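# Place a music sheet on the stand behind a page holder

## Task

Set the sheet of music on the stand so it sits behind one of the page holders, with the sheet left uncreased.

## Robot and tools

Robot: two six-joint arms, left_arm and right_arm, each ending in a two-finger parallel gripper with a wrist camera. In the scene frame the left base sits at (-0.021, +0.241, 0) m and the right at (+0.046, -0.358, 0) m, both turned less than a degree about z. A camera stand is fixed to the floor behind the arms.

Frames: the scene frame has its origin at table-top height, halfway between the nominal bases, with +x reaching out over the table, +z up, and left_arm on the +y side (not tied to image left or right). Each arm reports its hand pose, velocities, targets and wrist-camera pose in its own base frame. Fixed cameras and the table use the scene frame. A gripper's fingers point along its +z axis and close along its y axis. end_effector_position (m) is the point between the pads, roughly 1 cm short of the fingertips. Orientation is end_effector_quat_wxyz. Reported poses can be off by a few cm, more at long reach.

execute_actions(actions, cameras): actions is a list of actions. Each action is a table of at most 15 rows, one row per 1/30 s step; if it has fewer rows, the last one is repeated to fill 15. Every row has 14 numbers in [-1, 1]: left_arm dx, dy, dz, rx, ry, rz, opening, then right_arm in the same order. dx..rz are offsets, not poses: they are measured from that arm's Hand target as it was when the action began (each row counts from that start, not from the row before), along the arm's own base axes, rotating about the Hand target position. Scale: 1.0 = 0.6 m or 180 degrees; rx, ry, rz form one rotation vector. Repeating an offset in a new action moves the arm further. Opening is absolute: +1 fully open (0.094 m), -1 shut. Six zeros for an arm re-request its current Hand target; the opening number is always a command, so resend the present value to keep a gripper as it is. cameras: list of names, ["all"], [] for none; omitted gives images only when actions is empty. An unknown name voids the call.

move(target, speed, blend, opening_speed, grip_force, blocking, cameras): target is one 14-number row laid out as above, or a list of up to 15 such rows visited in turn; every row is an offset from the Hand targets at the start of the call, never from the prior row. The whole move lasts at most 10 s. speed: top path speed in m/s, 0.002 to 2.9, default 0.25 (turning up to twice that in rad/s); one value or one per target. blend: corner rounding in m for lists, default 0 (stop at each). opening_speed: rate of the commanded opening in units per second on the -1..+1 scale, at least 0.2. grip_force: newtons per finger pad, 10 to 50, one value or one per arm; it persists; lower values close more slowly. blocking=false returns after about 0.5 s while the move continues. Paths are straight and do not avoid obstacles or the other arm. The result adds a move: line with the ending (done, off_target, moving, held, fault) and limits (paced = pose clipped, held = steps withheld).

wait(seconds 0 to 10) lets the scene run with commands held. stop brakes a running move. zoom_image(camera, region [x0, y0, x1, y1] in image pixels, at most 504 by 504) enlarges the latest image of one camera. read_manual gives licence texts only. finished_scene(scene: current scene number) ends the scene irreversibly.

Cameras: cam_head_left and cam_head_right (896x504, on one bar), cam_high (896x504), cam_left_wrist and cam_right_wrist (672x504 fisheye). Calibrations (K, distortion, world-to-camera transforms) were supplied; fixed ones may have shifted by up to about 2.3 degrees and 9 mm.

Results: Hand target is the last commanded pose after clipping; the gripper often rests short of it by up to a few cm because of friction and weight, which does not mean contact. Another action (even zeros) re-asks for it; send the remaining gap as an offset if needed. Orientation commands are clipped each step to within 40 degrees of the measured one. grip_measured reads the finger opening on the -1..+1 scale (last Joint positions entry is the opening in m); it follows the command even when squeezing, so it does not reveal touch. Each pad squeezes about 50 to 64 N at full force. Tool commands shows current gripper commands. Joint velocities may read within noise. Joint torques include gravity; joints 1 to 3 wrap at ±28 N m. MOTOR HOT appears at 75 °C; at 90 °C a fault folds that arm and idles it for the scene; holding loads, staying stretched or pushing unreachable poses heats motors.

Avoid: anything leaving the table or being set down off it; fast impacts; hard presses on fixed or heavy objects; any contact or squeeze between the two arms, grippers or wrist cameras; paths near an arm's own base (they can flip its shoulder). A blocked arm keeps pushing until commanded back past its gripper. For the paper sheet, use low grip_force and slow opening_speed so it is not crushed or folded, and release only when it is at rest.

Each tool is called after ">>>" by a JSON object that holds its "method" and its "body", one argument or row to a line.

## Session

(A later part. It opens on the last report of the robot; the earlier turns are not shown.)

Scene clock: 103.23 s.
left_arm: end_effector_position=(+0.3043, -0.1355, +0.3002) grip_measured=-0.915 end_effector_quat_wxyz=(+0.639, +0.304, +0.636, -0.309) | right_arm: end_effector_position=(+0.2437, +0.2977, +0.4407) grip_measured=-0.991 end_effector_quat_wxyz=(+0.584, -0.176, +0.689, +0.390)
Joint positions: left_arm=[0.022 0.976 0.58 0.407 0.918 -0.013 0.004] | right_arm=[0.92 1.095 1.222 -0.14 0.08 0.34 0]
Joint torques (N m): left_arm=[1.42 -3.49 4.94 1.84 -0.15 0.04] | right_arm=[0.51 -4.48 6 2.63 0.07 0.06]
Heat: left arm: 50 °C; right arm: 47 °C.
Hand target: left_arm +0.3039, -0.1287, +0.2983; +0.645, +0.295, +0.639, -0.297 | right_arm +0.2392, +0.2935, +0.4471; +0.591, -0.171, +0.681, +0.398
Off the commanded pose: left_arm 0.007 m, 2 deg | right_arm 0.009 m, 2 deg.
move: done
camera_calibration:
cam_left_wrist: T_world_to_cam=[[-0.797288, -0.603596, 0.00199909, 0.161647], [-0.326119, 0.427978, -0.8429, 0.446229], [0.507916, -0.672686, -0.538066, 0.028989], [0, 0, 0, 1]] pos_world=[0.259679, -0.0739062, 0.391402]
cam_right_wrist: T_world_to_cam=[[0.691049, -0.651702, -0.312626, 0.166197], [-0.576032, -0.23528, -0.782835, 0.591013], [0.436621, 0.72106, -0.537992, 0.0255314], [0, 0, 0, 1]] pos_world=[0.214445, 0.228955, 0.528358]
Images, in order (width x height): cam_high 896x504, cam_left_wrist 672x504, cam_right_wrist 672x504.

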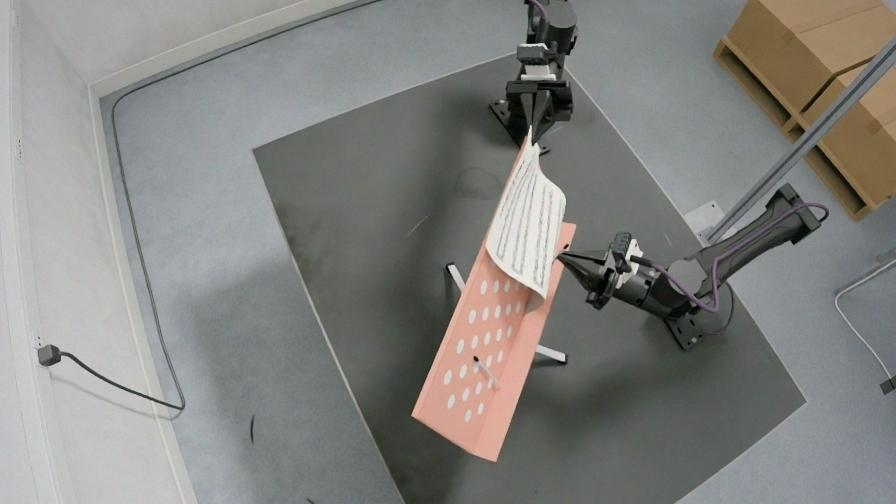

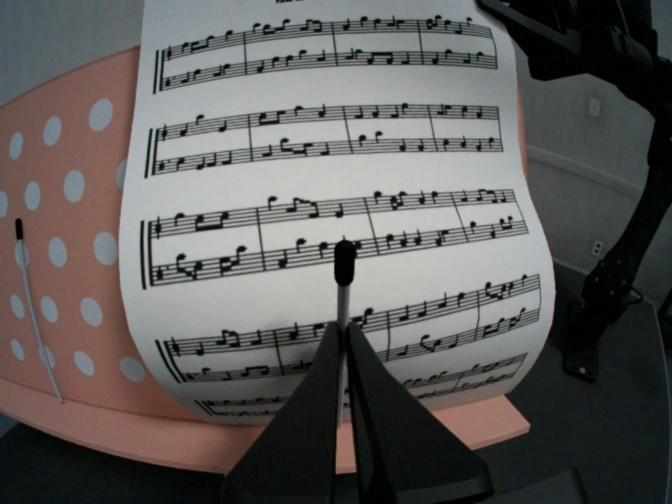

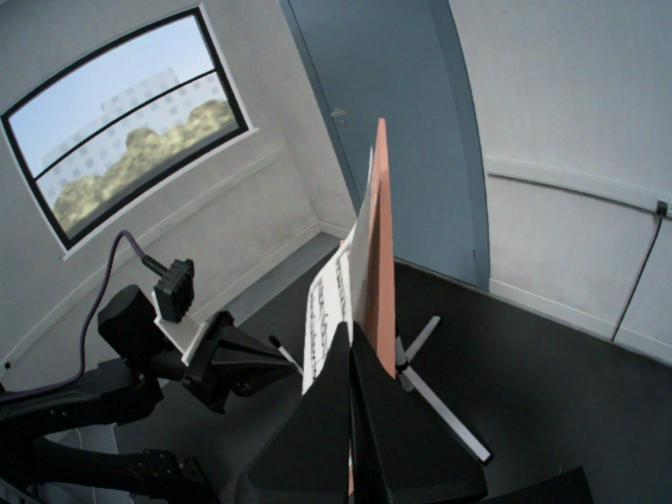

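>>> {"method": "move", "body": {
  "target": [0,0,0,0,0,0,-0.92,0.013,-0.015,0.05,0,0,0,-1],
  "speed": 0.08,
  "cameras": ["cam_high","cam_left_wrist","cam_right_wrist"]
}}

>>> {"method": "zoom_image", "body": {
  "camera": "cam_right_wrist",
  "region": [260, 150, 420, 390]
}}

Scene clock: 104.80 s.
left_arm: end_effector_position=(+0.3043, -0.1355, +0.3002) grip_measured=-0.915 end_effector_quat_wxyz=(+0.639, +0.304, +0.636, -0.309) | right_arm: end_effector_position=(+0.2468, +0.2861, +0.4684) grip_measured=-0.991 end_effector_quat_wxyz=(+0.588, -0.174, +0.685, +0.393)
Joint positions: left_arm=[0.022 0.976 0.58 0.407 0.918 -0.013 0.004] | right_arm=[0.873 1.107 1.333 -0.224 0.034 0.34 0]
Joint torques (N m): left_arm=[1.43 -3.49 4.98 1.88 -0.16 0] | right_arm=[-0.51 -2.09 8.72 2.36 -0.07 0.06]
Heat: left arm: 50 °C; right arm: 47 °C.
Hand target: left_arm +0.3039, -0.1287, +0.2983; +0.645, +0.295, +0.639, -0.297 | right_arm +0.2470, +0.2845, +0.4773; +0.591, -0.171, +0.681, +0.398
Off the commanded pose: left_arm 0.007 m, 2 deg | right_arm 0.009 m, 1 deg.
move: done
camera_calibration:
cam_left_wrist: T_world_to_cam=[[-0.797288, -0.603596, 0.00199909, 0.161647], [-0.326119, 0.427978, -0.8429, 0.446229], [0.507916, -0.672686, -0.538066, 0.028989], [0, 0, 0, 1]] pos_world=[0.259679, -0.0739062, 0.391402]
cam_right_wrist: T_world_to_cam=[[0.693154, -0.648485, -0.31465, 0.164695], [-0.569671, -0.225426, -0.790353, 0.610897], [0.441602, 0.727084, -0.525678, 0.0387163], [0, 0, 0, 1]] pos_world=[0.216754, 0.216364, 0.554998]
Images, in order (width x height): cam_high 896x504, cam_left_wrist 672x504, cam_right_wrist 672x504.

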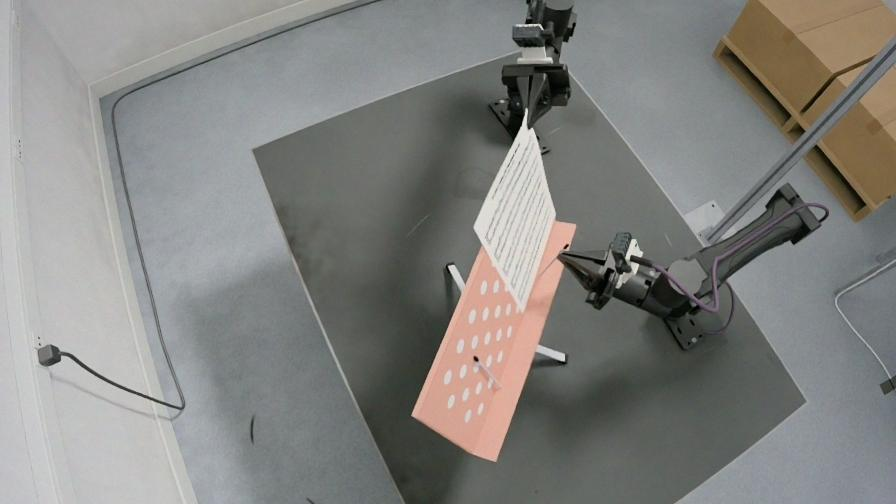

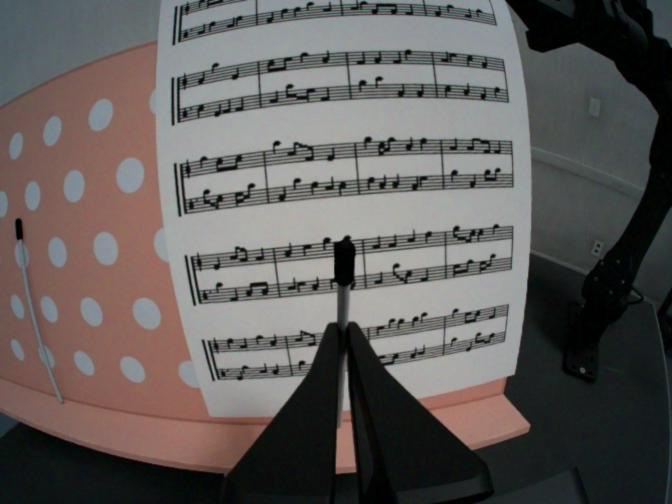

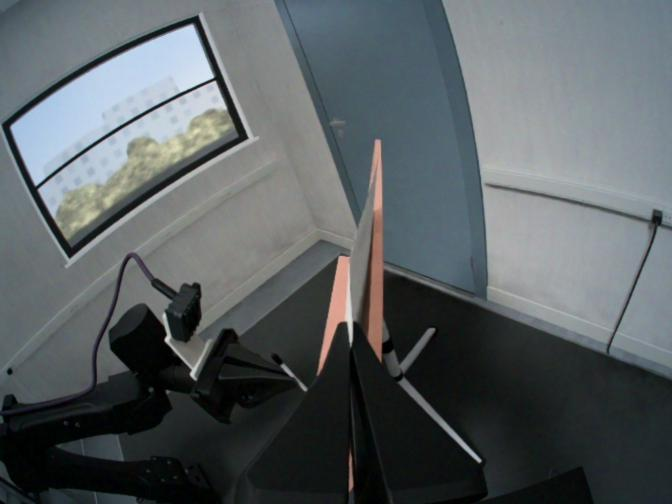

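Scaled by 2.100 from the camera's 672x504 image, which has a finer 960x720 frame.

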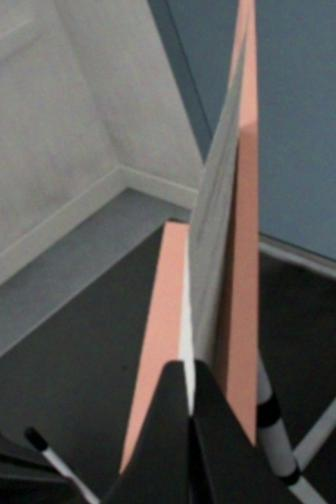

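>>> {"method": "move", "body": {
  "target": [0.060,-0.070,-0.012,0,0,0,-0.92,0.025,-0.03,-0.012,0,0,0,-1],
  "speed": 0.08
}}

>>> {"method": "move", "body": {
  "target": [0,0,0,0,0,0,-0.6,0,0,0,0,0,0,-1],
  "opening_speed": 0.4,
  "cameras": ["cam_high","cam_left_wrist","cam_right_wrist"]
}}

>>> {"method": "zoom_image", "body": {
  "camera": "cam_right_wrist",
  "region": [260, 150, 420, 390]
}}

Scene clock: 106.77 s.
left_arm: end_effector_position=(+0.3334, -0.1718, +0.2923) grip_measured=-0.915 end_effector_quat_wxyz=(+0.649, +0.302, +0.630, -0.303) | right_arm: end_effector_position=(+0.2641, +0.2699, +0.4683) grip_measured=-0.991 end_effector_quat_wxyz=(+0.588, -0.174, +0.685, +0.394)
Joint positions: left_arm=[-0.151 1.14 0.606 0.567 0.733 -0.011 0.004] | right_arm=[0.753 1.107 1.333 -0.225 -0.085 0.342 0]
Joint torques (N m): left_arm=[-0.29 -2.21 7.68 1.68 -0.23 0.05] | right_arm=[-0.47 -3.79 5.57 2.58 -0.06 0.06]
Heat: left arm: 50 °C; right arm: 47 °C.
Hand target: left_arm +0.3399, -0.1706, +0.2913; +0.645, +0.295, +0.639, -0.297 | right_arm +0.2620, +0.2665, +0.4701; +0.591, -0.171, +0.681, +0.398
Off the commanded pose: left_arm 0.007 m, 2 deg | right_arm 0.004 m, 1 deg.
move: done

Scene clock: 107.77 s.
left_arm: end_effector_position=(+0.3358, -0.1707, +0.2885) grip_measured=-0.601 end_effector_quat_wxyz=(+0.645, +0.297, +0.637, -0.301) | right_arm: end_effector_position=(+0.2641, +0.2700, +0.4683) grip_measured=-0.991 end_effector_quat_wxyz=(+0.588, -0.174, +0.685, +0.394)
Joint positions: left_arm=[-0.151 1.144 0.606 0.555 0.722 -0.011 0.019] | right_arm=[0.753 1.107 1.333 -0.225 -0.086 0.342 0]
Joint torques (N m): left_arm=[-0.2 -2.52 7.71 1.79 -0.12 0.04] | right_arm=[-0.49 -3.79 5.55 2.58 -0.07 0.06]
Heat: left arm: 50 °C; right arm: 47 °C.
Hand target: left_arm +0.3399, -0.1706, +0.2913; +0.645, +0.295, +0.639, -0.297 | right_arm +0.2620, +0.2665, +0.4701; +0.591, -0.171, +0.681, +0.398
Off the commanded pose: left_arm 0.005 m, 1 deg | right_arm 0.004 m, 1 deg.
move: done
camera_calibration:
cam_left_wrist: T_world_to_cam=[[-0.78352, -0.621362, -0.00228166, 0.159185], [-0.329788, 0.41896, -0.845998, 0.46218], [0.526627, -0.662104, -0.533181, -0.0228388], [0, 0, 0, 1]] pos_world=[0.289173, -0.109845, 0.379189]
cam_right_wrist: T_world_to_cam=[[0.692761, -0.648275, -0.315944, 0.142866], [-0.570691, -0.224959, -0.78975, 0.616888], [0.440901, 0.727415, -0.525808, 0.0429279], [0, 0, 0, 1]] pos_world=[0.234153, 0.200165, 0.554897]
Images, in order (width x height): cam_high 896x504, cam_left_wrist 672x504, cam_right_wrist 672x504.

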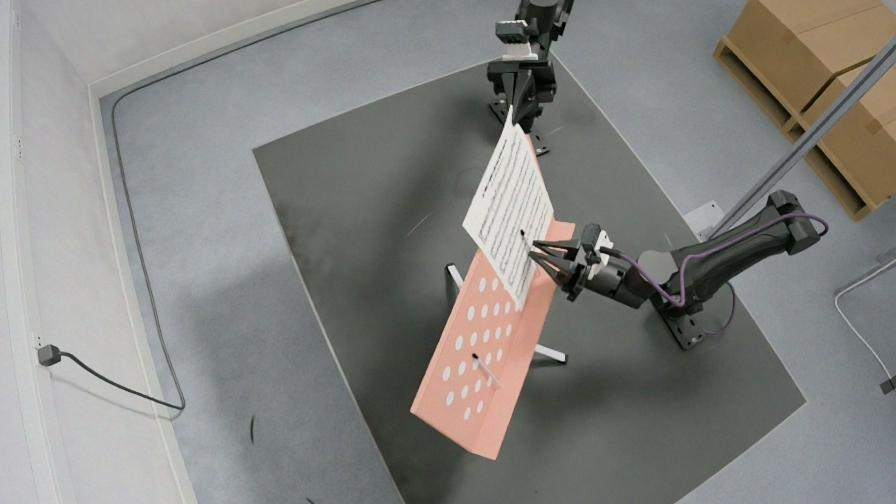

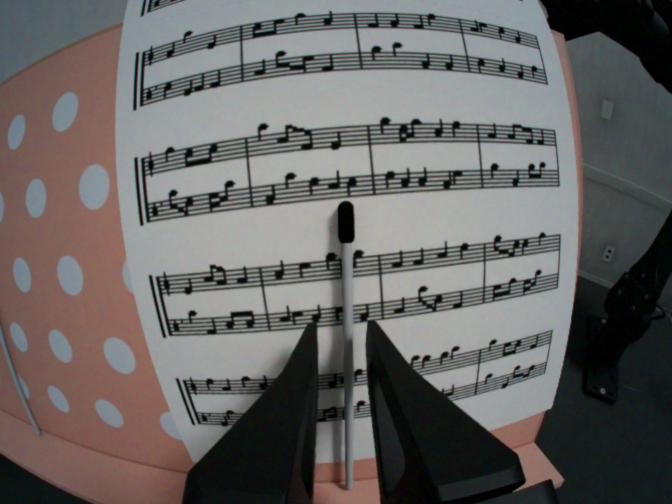

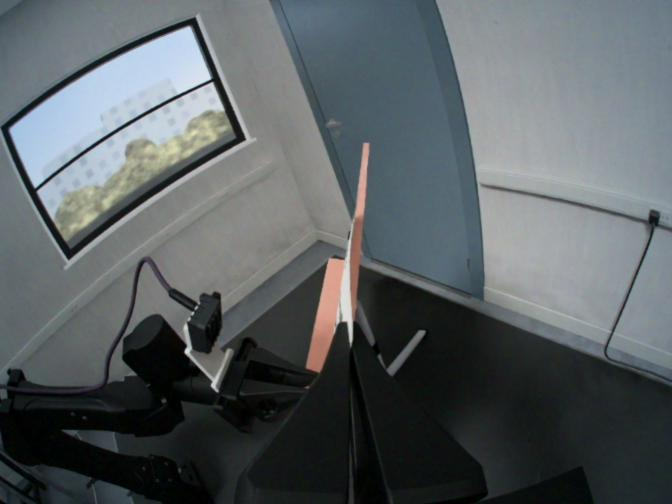

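Scaled by 2.100 from the camera's 672x504 image, which has a finer 960x720 frame.

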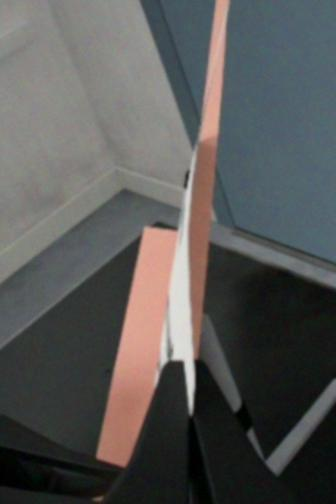

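>>> {"method": "move", "body": {
  "target": [-0.15,0.175,0.02,0,0,0,-0.4,-0.008,0.009,-0.03,0,0,0,-1],
  "speed": 0.12
}}

>>> {"method": "move", "body": {
  "target": [0,0,0,0,0,0,-0.4,0,0,0,0,0,0,-0.75],
  "opening_speed": 0.3,
  "cameras": ["cam_high","cam_left_wrist","cam_right_wrist"]
}}

Scene clock: 110.57 s.
left_arm: end_effector_position=(+0.2534, -0.0649, +0.3096) grip_measured=-0.402 end_effector_quat_wxyz=(+0.651, +0.298, +0.635, -0.291) | right_arm: end_effector_position=(+0.2633, +0.2758, +0.4449) grip_measured=-0.991 end_effector_quat_wxyz=(+0.583, -0.174, +0.690, +0.391)
Joint positions: left_arm=[0.48 0.773 0.529 0.311 1.339 -0.047 0.028] | right_arm=[0.778 1.088 1.238 -0.165 -0.06 0.342 0]
Joint torques (N m): left_arm=[0.65 -1.36 4.9 1.29 0.11 0.05] | right_arm=[0.58 -4.64 5.97 2.64 0.06 0.06]
Heat: left arm: 50 °C; right arm: 48 °C.
Hand target: left_arm +0.2500, -0.0656, +0.3033; +0.645, +0.295, +0.639, -0.297 | right_arm +0.2571, +0.2719, +0.4521; +0.591, -0.171, +0.681, +0.398
Off the commanded pose: left_arm 0.007 m, 1 deg | right_arm 0.010 m, 2 deg.
move: done

Scene clock: 111.60 s.
left_arm: end_effector_position=(+0.2534, -0.0649, +0.3094) grip_measured=-0.402 end_effector_quat_wxyz=(+0.650, +0.298, +0.635, -0.291) | right_arm: end_effector_position=(+0.2633, +0.2758, +0.4449) grip_measured=-0.752 end_effector_quat_wxyz=(+0.583, -0.174, +0.690, +0.391)
Joint positions: left_arm=[0.48 0.773 0.529 0.309 1.339 -0.047 0.028] | right_arm=[0.778 1.088 1.238 -0.165 -0.06 0.342 0.012]
Joint torques (N m): left_arm=[0.51 -1.47 4.7 1.35 0.08 0.04] | right_arm=[0.61 -4.63 5.97 2.63 0.06 0.05]
Heat: left arm: 50 °C; right arm: 48 °C.
Hand target: left_arm +0.2499, -0.0656, +0.3033; +0.645, +0.295, +0.639, -0.297 | right_arm +0.2571, +0.2719, +0.4521; +0.591, -0.171, +0.681, +0.398
Off the commanded pose: left_arm 0.007 m, 1 deg | right_arm 0.010 m, 2 deg.
move: done
camera_calibration:
cam_left_wrist: T_world_to_cam=[[-0.774833, -0.631868, -0.0194158, 0.162742], [-0.323285, 0.42245, -0.846772, 0.40725], [0.54325, -0.64983, -0.531602, 0.0979209], [0, 0, 0, 1]] pos_world=[0.20456, -0.00557933, 0.400062]
cam_right_wrist: T_world_to_cam=[[0.688606, -0.652251, -0.316845, 0.142389], [-0.579852, -0.232923, -0.780717, 0.599726], [0.435423, 0.721329, -0.538601, 0.0355035], [0, 0, 0, 1]] pos_world=[0.234244, 0.206953, 0.532453]
Images, in order (width x height): cam_high 896x504, cam_left_wrist 672x504, cam_right_wrist 672x504.

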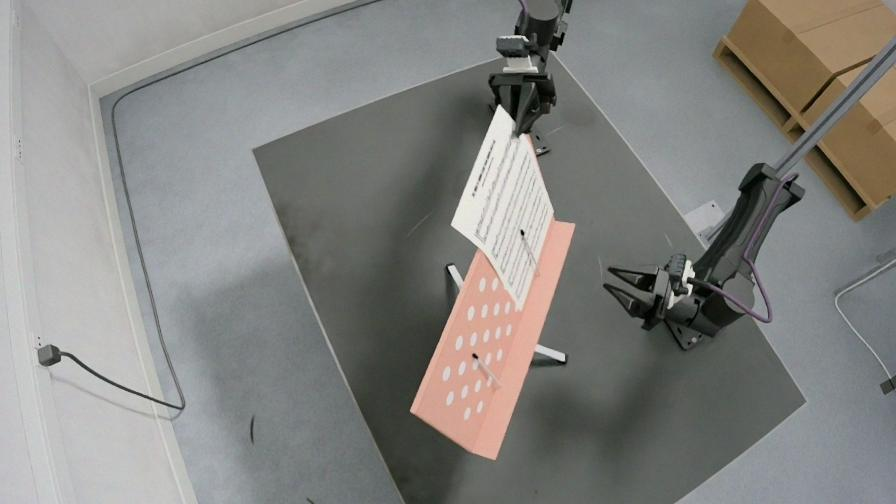

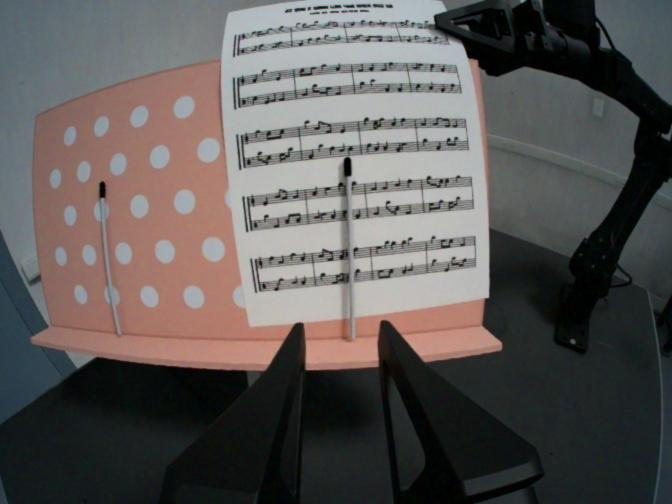

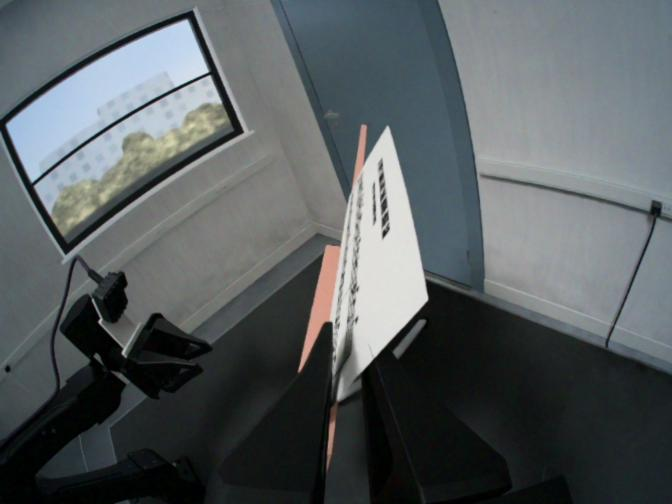

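>>> {"method": "move", "body": {
  "target": [0,0,0,0,0,0,-0.4,-0.13,-0.145,0.01,0,0,0,-0.75],
  "speed": 0.08,
  "cameras": ["cam_high","cam_left_wrist","cam_head_left"]
}}

>>> {"method": "zoom_image", "body": {
  "camera": "cam_left_wrist",
  "region": [190, 0, 510, 360]
}}

Scene clock: 114.40 s.
left_arm: end_effector_position=(+0.2534, -0.0649, +0.3094) grip_measured=-0.402 end_effector_quat_wxyz=(+0.650, +0.298, +0.635, -0.291) | right_arm: end_effector_position=(+0.1809, +0.1871, +0.4600) grip_measured=-0.752 end_effector_quat_wxyz=(+0.593, -0.173, +0.679, +0.397)
Joint positions: left_arm=[0.48 0.773 0.529 0.309 1.339 -0.047 0.028] | right_arm=[0.708 0.707 1.182 -0.456 -0.131 0.343 0.012]
Joint torques (N m): left_arm=[0.51 -1.28 4.81 1.33 0.09 0.05] | right_arm=[-0.54 0.85 5.37 2.33 -0.06 0.06]
Heat: left arm: 49 °C; right arm: 47 °C.
Hand target: left_arm +0.2499, -0.0656, +0.3033; +0.645, +0.295, +0.639, -0.297 | right_arm +0.1791, +0.1849, +0.4580; +0.591, -0.171, +0.681, +0.398
Off the commanded pose: left_arm 0.007 m, 1 deg | right_arm 0.003 m, 0 deg.
move: done
camera_calibration:
cam_left_wrist: T_world_to_cam=[[-0.774833, -0.631868, -0.0194158, 0.162742], [-0.323285, 0.42245, -0.846772, 0.40725], [0.54325, -0.64983, -0.531602, 0.0979209], [0, 0, 0, 1]] pos_world=[0.20456, -0.00557933, 0.400062]
Images, in order (width x height): cam_head_left 896x504, cam_high 896x504, cam_left_wrist 672x504.

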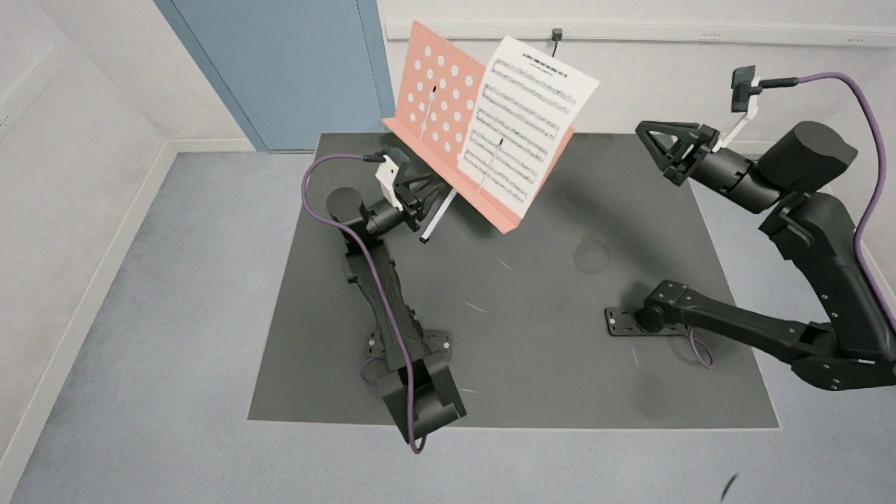

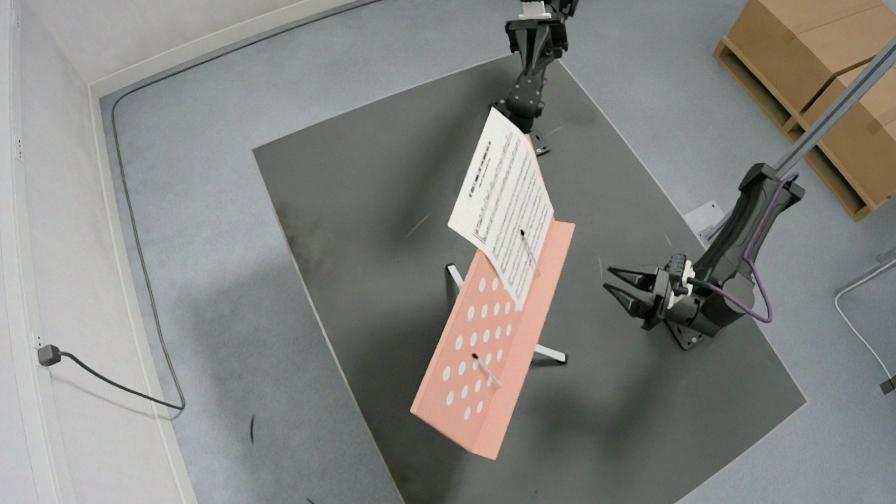

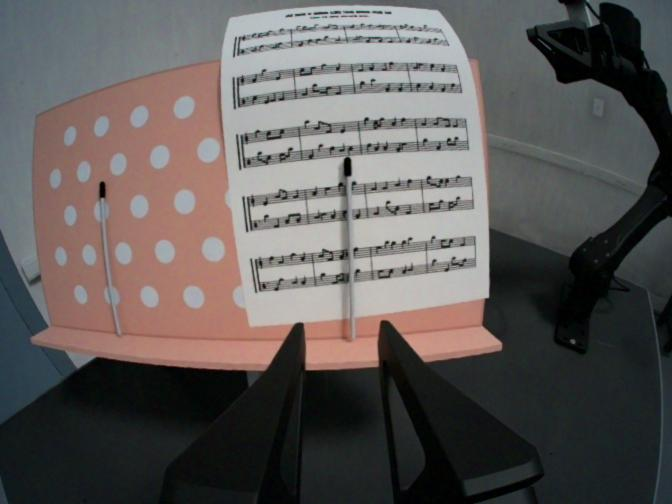

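Scaled by 1.400 from the camera's 672x504 image, which has a finer 960x720 frame.

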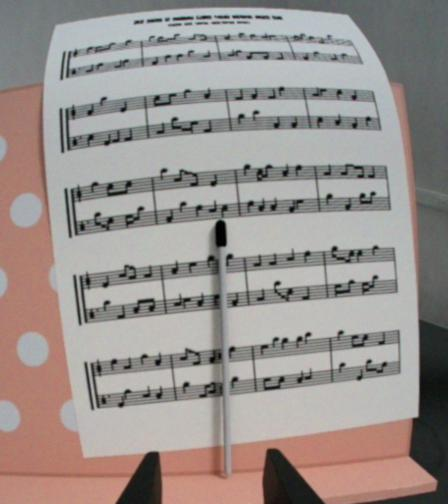

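>>> {"method": "move", "body": {
  "target": [
    [0.15,-0.175,-0.02,0,0,0,-0.4,0,0,0,0,0,0,-0.75],
    [0.15,-0.175,-0.02,0,0,0,-0.92,0,0,0,0,0,0,-0.75],
    [0.128,-0.149,-0.012,0,0,0,-0.92,0,0,0,0,0,0,-0.75]
  ],
  "speed": 0.12,
  "cameras": ["cam_high","cam_left_wrist","cam_head_left"]
}}

Scene clock: 118.90 s.
left_arm: end_effector_position=(+0.3295, -0.1559, +0.2880) grip_measured=-0.918 end_effector_quat_wxyz=(+0.641, +0.290, +0.645, -0.298) | right_arm: end_effector_position=(+0.1808, +0.1872, +0.4598) grip_measured=-0.752 end_effector_quat_wxyz=(+0.593, -0.173, +0.679, +0.397)
Joint positions: left_arm=[-0.096 1.092 0.591 0.5 0.761 -0.012 0.004] | right_arm=[0.708 0.707 1.182 -0.457 -0.131 0.343 0.012]
Joint torques (N m): left_arm=[0.58 -4.21 7.2 1.77 0.15 0.05] | right_arm=[-0.55 0.87 5.35 2.33 -0.08 0.06]
Heat: left arm: 50 °C; right arm: 47 °C.
Hand target: left_arm +0.3267, -0.1550, +0.2961; +0.645, +0.295, +0.639, -0.297 | right_arm +0.1791, +0.1849, +0.4579; +0.591, -0.171, +0.681, +0.398
Off the commanded pose: left_arm 0.009 m, 1 deg | right_arm 0.003 m, 0 deg.
move: done; target 2's new opening was sent with left_arm's hand 0.014 m and 2 deg from that target
camera_calibration:
cam_left_wrist: T_world_to_cam=[[-0.773823, -0.633314, 0.0105238, 0.154672], [-0.351196, 0.415168, -0.839224, 0.458113], [0.527123, -0.653107, -0.543684, -0.0057213], [0, 0, 0, 1]] pos_world=[0.283592, -0.0959748, 0.379722]
Images, in order (width x height): cam_head_left 896x504, cam_high 896x504, cam_left_wrist 672x504.

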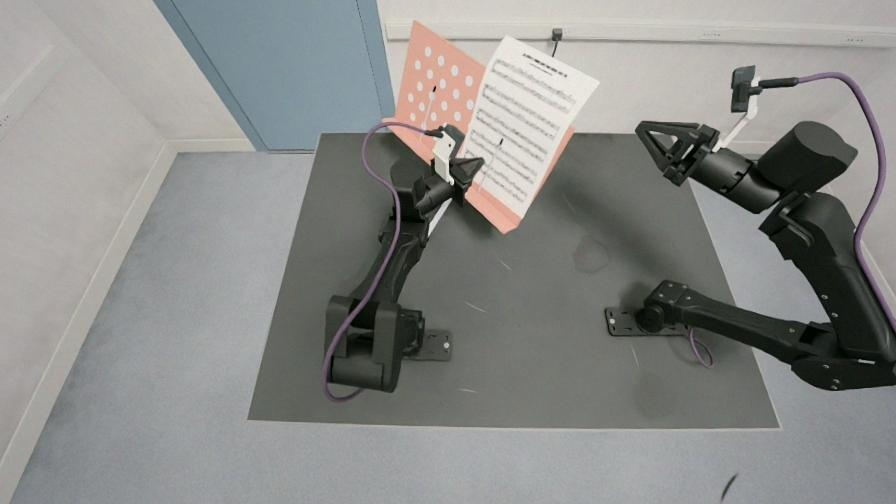

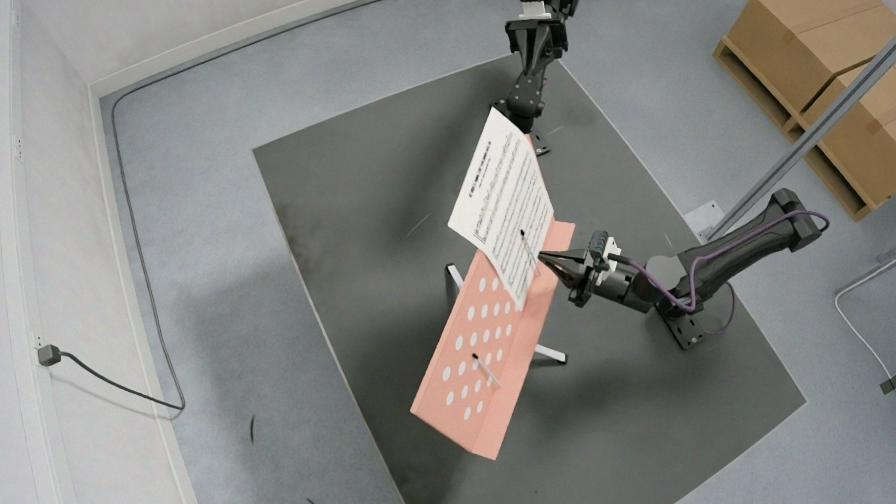

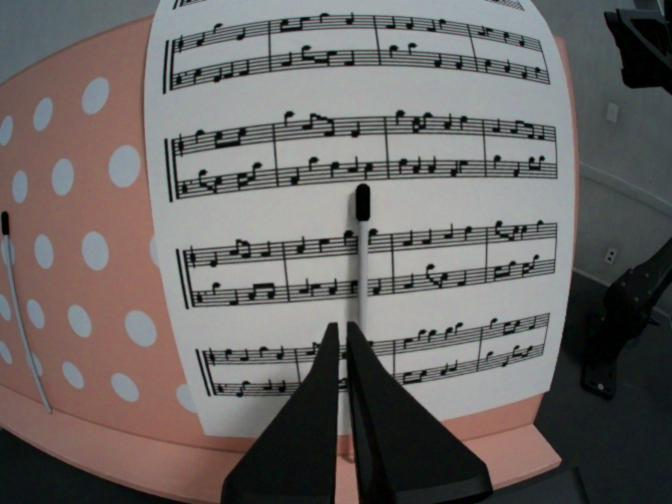

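>>> {"method": "move", "body": {
  "target": [
    [0,0,0,0,0,0,-0.4,0,0,0,0,0,0,-0.75],
    [0.028,-0.047,-0.010,0,0,0,-0.4,0,0,0,0,0,0,-0.75],
    [0.028,-0.047,-0.010,0,0,0,-0.92,0,0,0,0,0,0,-0.75],
    [-0.002,-0.012,0.004,0,0,0,-0.92,0,0,0,0,0,0,-0.75]
  ],
  "speed": 0.08,
  "cameras": ["cam_high","cam_left_wrist"]
}}

Scene clock: 122.63 s.
left_arm: end_effector_position=(+0.3280, -0.1665, +0.2851) grip_measured=-0.914 end_effector_quat_wxyz=(+0.631, +0.293, +0.650, -0.304) | right_arm: end_effector_position=(+0.1808, +0.1872, +0.4598) grip_measured=-0.752 end_effector_quat_wxyz=(+0.593, -0.173, +0.679, +0.397)
Joint positions: left_arm=[-0.138 1.097 0.603 0.47 0.735 -0.009 0.004] | right_arm=[0.708 0.707 1.182 -0.457 -0.131 0.343 0.012]
Joint torques (N m): left_arm=[1.03 -5 6.83 1.97 0.05 -0.02] | right_arm=[-0.57 0.85 5.39 2.34 -0.08 0.06]
Heat: left arm: 50 °C; right arm: 47 °C.
Hand target: left_arm +0.3255, -0.1623, +0.2984; +0.645, +0.295, +0.639, -0.297 | right_arm +0.1791, +0.1849, +0.4579; +0.591, -0.171, +0.681, +0.398
Off the commanded pose: left_arm 0.014 m, 2 deg | right_arm 0.003 m, 0 deg.
move: off_target (left_arm); target 3's new opening was sent with left_arm's hand 0.012 m and 1 deg from that target
camera_calibration:
cam_left_wrist: T_world_to_cam=[[-0.78262, -0.622055, 0.02353, 0.147862], [-0.362823, 0.425108, -0.829242, 0.462131], [0.505832, -0.657519, -0.558394, -0.00300792], [0, 0, 0, 1]] pos_world=[0.284913, -0.106454, 0.378059]
Images, in order (width x height): cam_high 896x504, cam_left_wrist 672x504.

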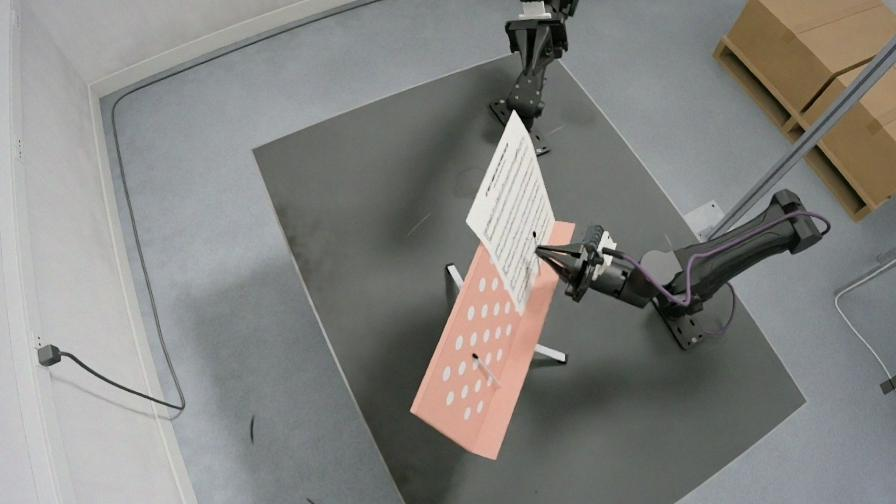

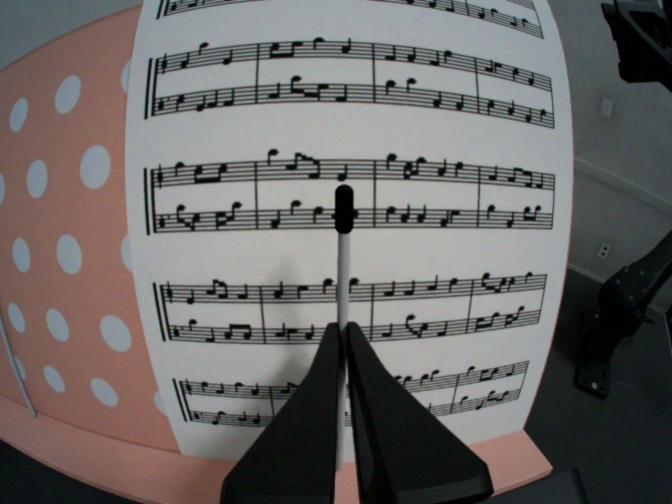

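>>> {"method": "move", "body": {
  "target": [
    [0.024,-0.030,-0.012,0,0,0,-0.92,0,0,0,0,0,0,-0.75],
    [0.024,-0.030,-0.012,0,0,0,-0.6,0,0,0,0,0,0,-0.75],
    [-0.11,0.135,0.0,0,0,0,-0.6,0,0,0,0,0,0,-0.75]
  ],
  "speed": [0.06,0.08,0.12],
  "cameras": ["cam_high","cam_left_wrist","cam_right_wrist"]
}}

Scene clock: 126.50 s.
left_arm: end_effector_position=(+0.2631, -0.0808, +0.3052) grip_measured=-0.601 end_effector_quat_wxyz=(+0.651, +0.297, +0.635, -0.292) | right_arm: end_effector_position=(+0.1808, +0.1872, +0.4598) grip_measured=-0.752 end_effector_quat_wxyz=(+0.593, -0.173, +0.679, +0.397)
Joint positions: left_arm=[0.36 0.785 0.518 0.318 1.219 -0.031 0.019] | right_arm=[0.708 0.707 1.182 -0.457 -0.131 0.343 0.012]
Joint torques (N m): left_arm=[0.49 -1.48 4.83 1.48 0.11 0.04] | right_arm=[-0.57 0.88 5.37 2.33 -0.07 0.06]
Heat: left arm: 50 °C; right arm: 47 °C.
Hand target: left_arm +0.2595, -0.0813, +0.2985; +0.645, +0.295, +0.639, -0.297 | right_arm +0.1791, +0.1849, +0.4579; +0.591, -0.171, +0.681, +0.398
Off the commanded pose: left_arm 0.008 m, 1 deg | right_arm 0.003 m, 0 deg.
move: done; target 2's new opening was sent with left_arm's hand 0.012 m and 2 deg from that target
camera_calibration:
cam_left_wrist: T_world_to_cam=[[-0.77454, -0.632218, -0.0196814, 0.160144], [-0.321959, 0.420838, -0.848079, 0.413412], [0.544454, -0.650534, -0.529505, 0.0789439], [0, 0, 0, 1]] pos_world=[0.214158, -0.0213784, 0.395559]
cam_right_wrist: T_world_to_cam=[[0.696905, -0.644199, -0.315169, 0.142373], [-0.561271, -0.216362, -0.798851, 0.544859], [0.446428, 0.733618, -0.512354, 0.127078], [0, 0, 0, 1]] pos_world=[0.149862, 0.116376, 0.545242]
Images, in order (width x height): cam_high 896x504, cam_left_wrist 672x504, cam_right_wrist 672x504.

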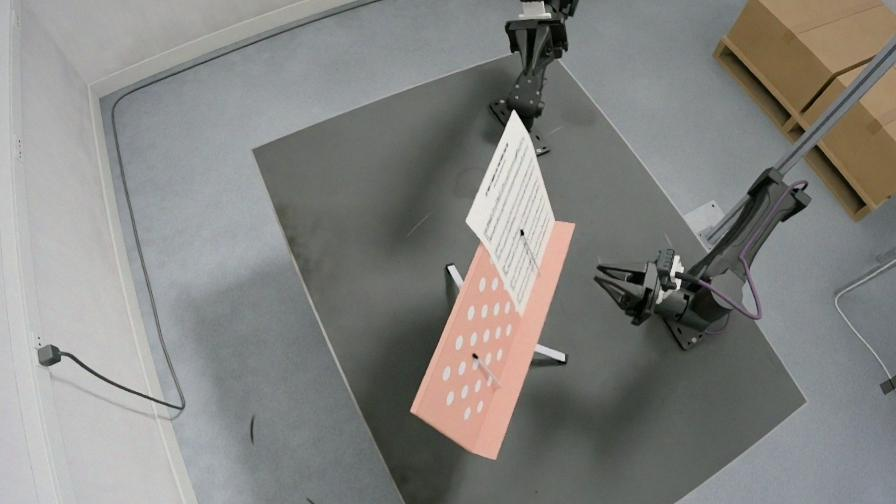

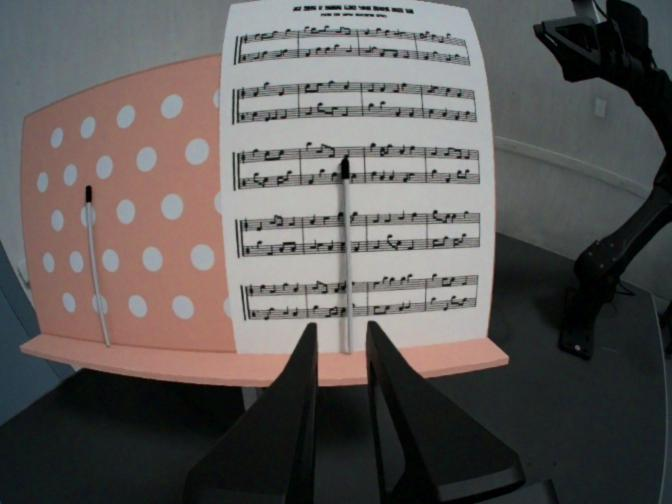

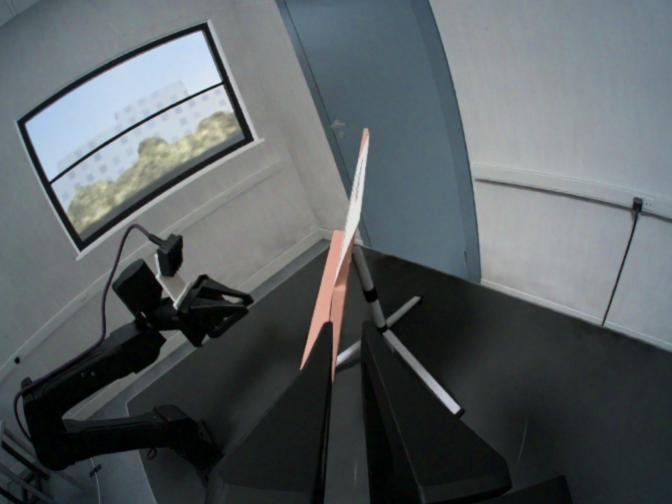

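Perfectly seated on the tray, flat, behind the holder.

>>> {"method": "finished_scene", "body": {
  "scene": 1
}}

The scene is finished: the task was done.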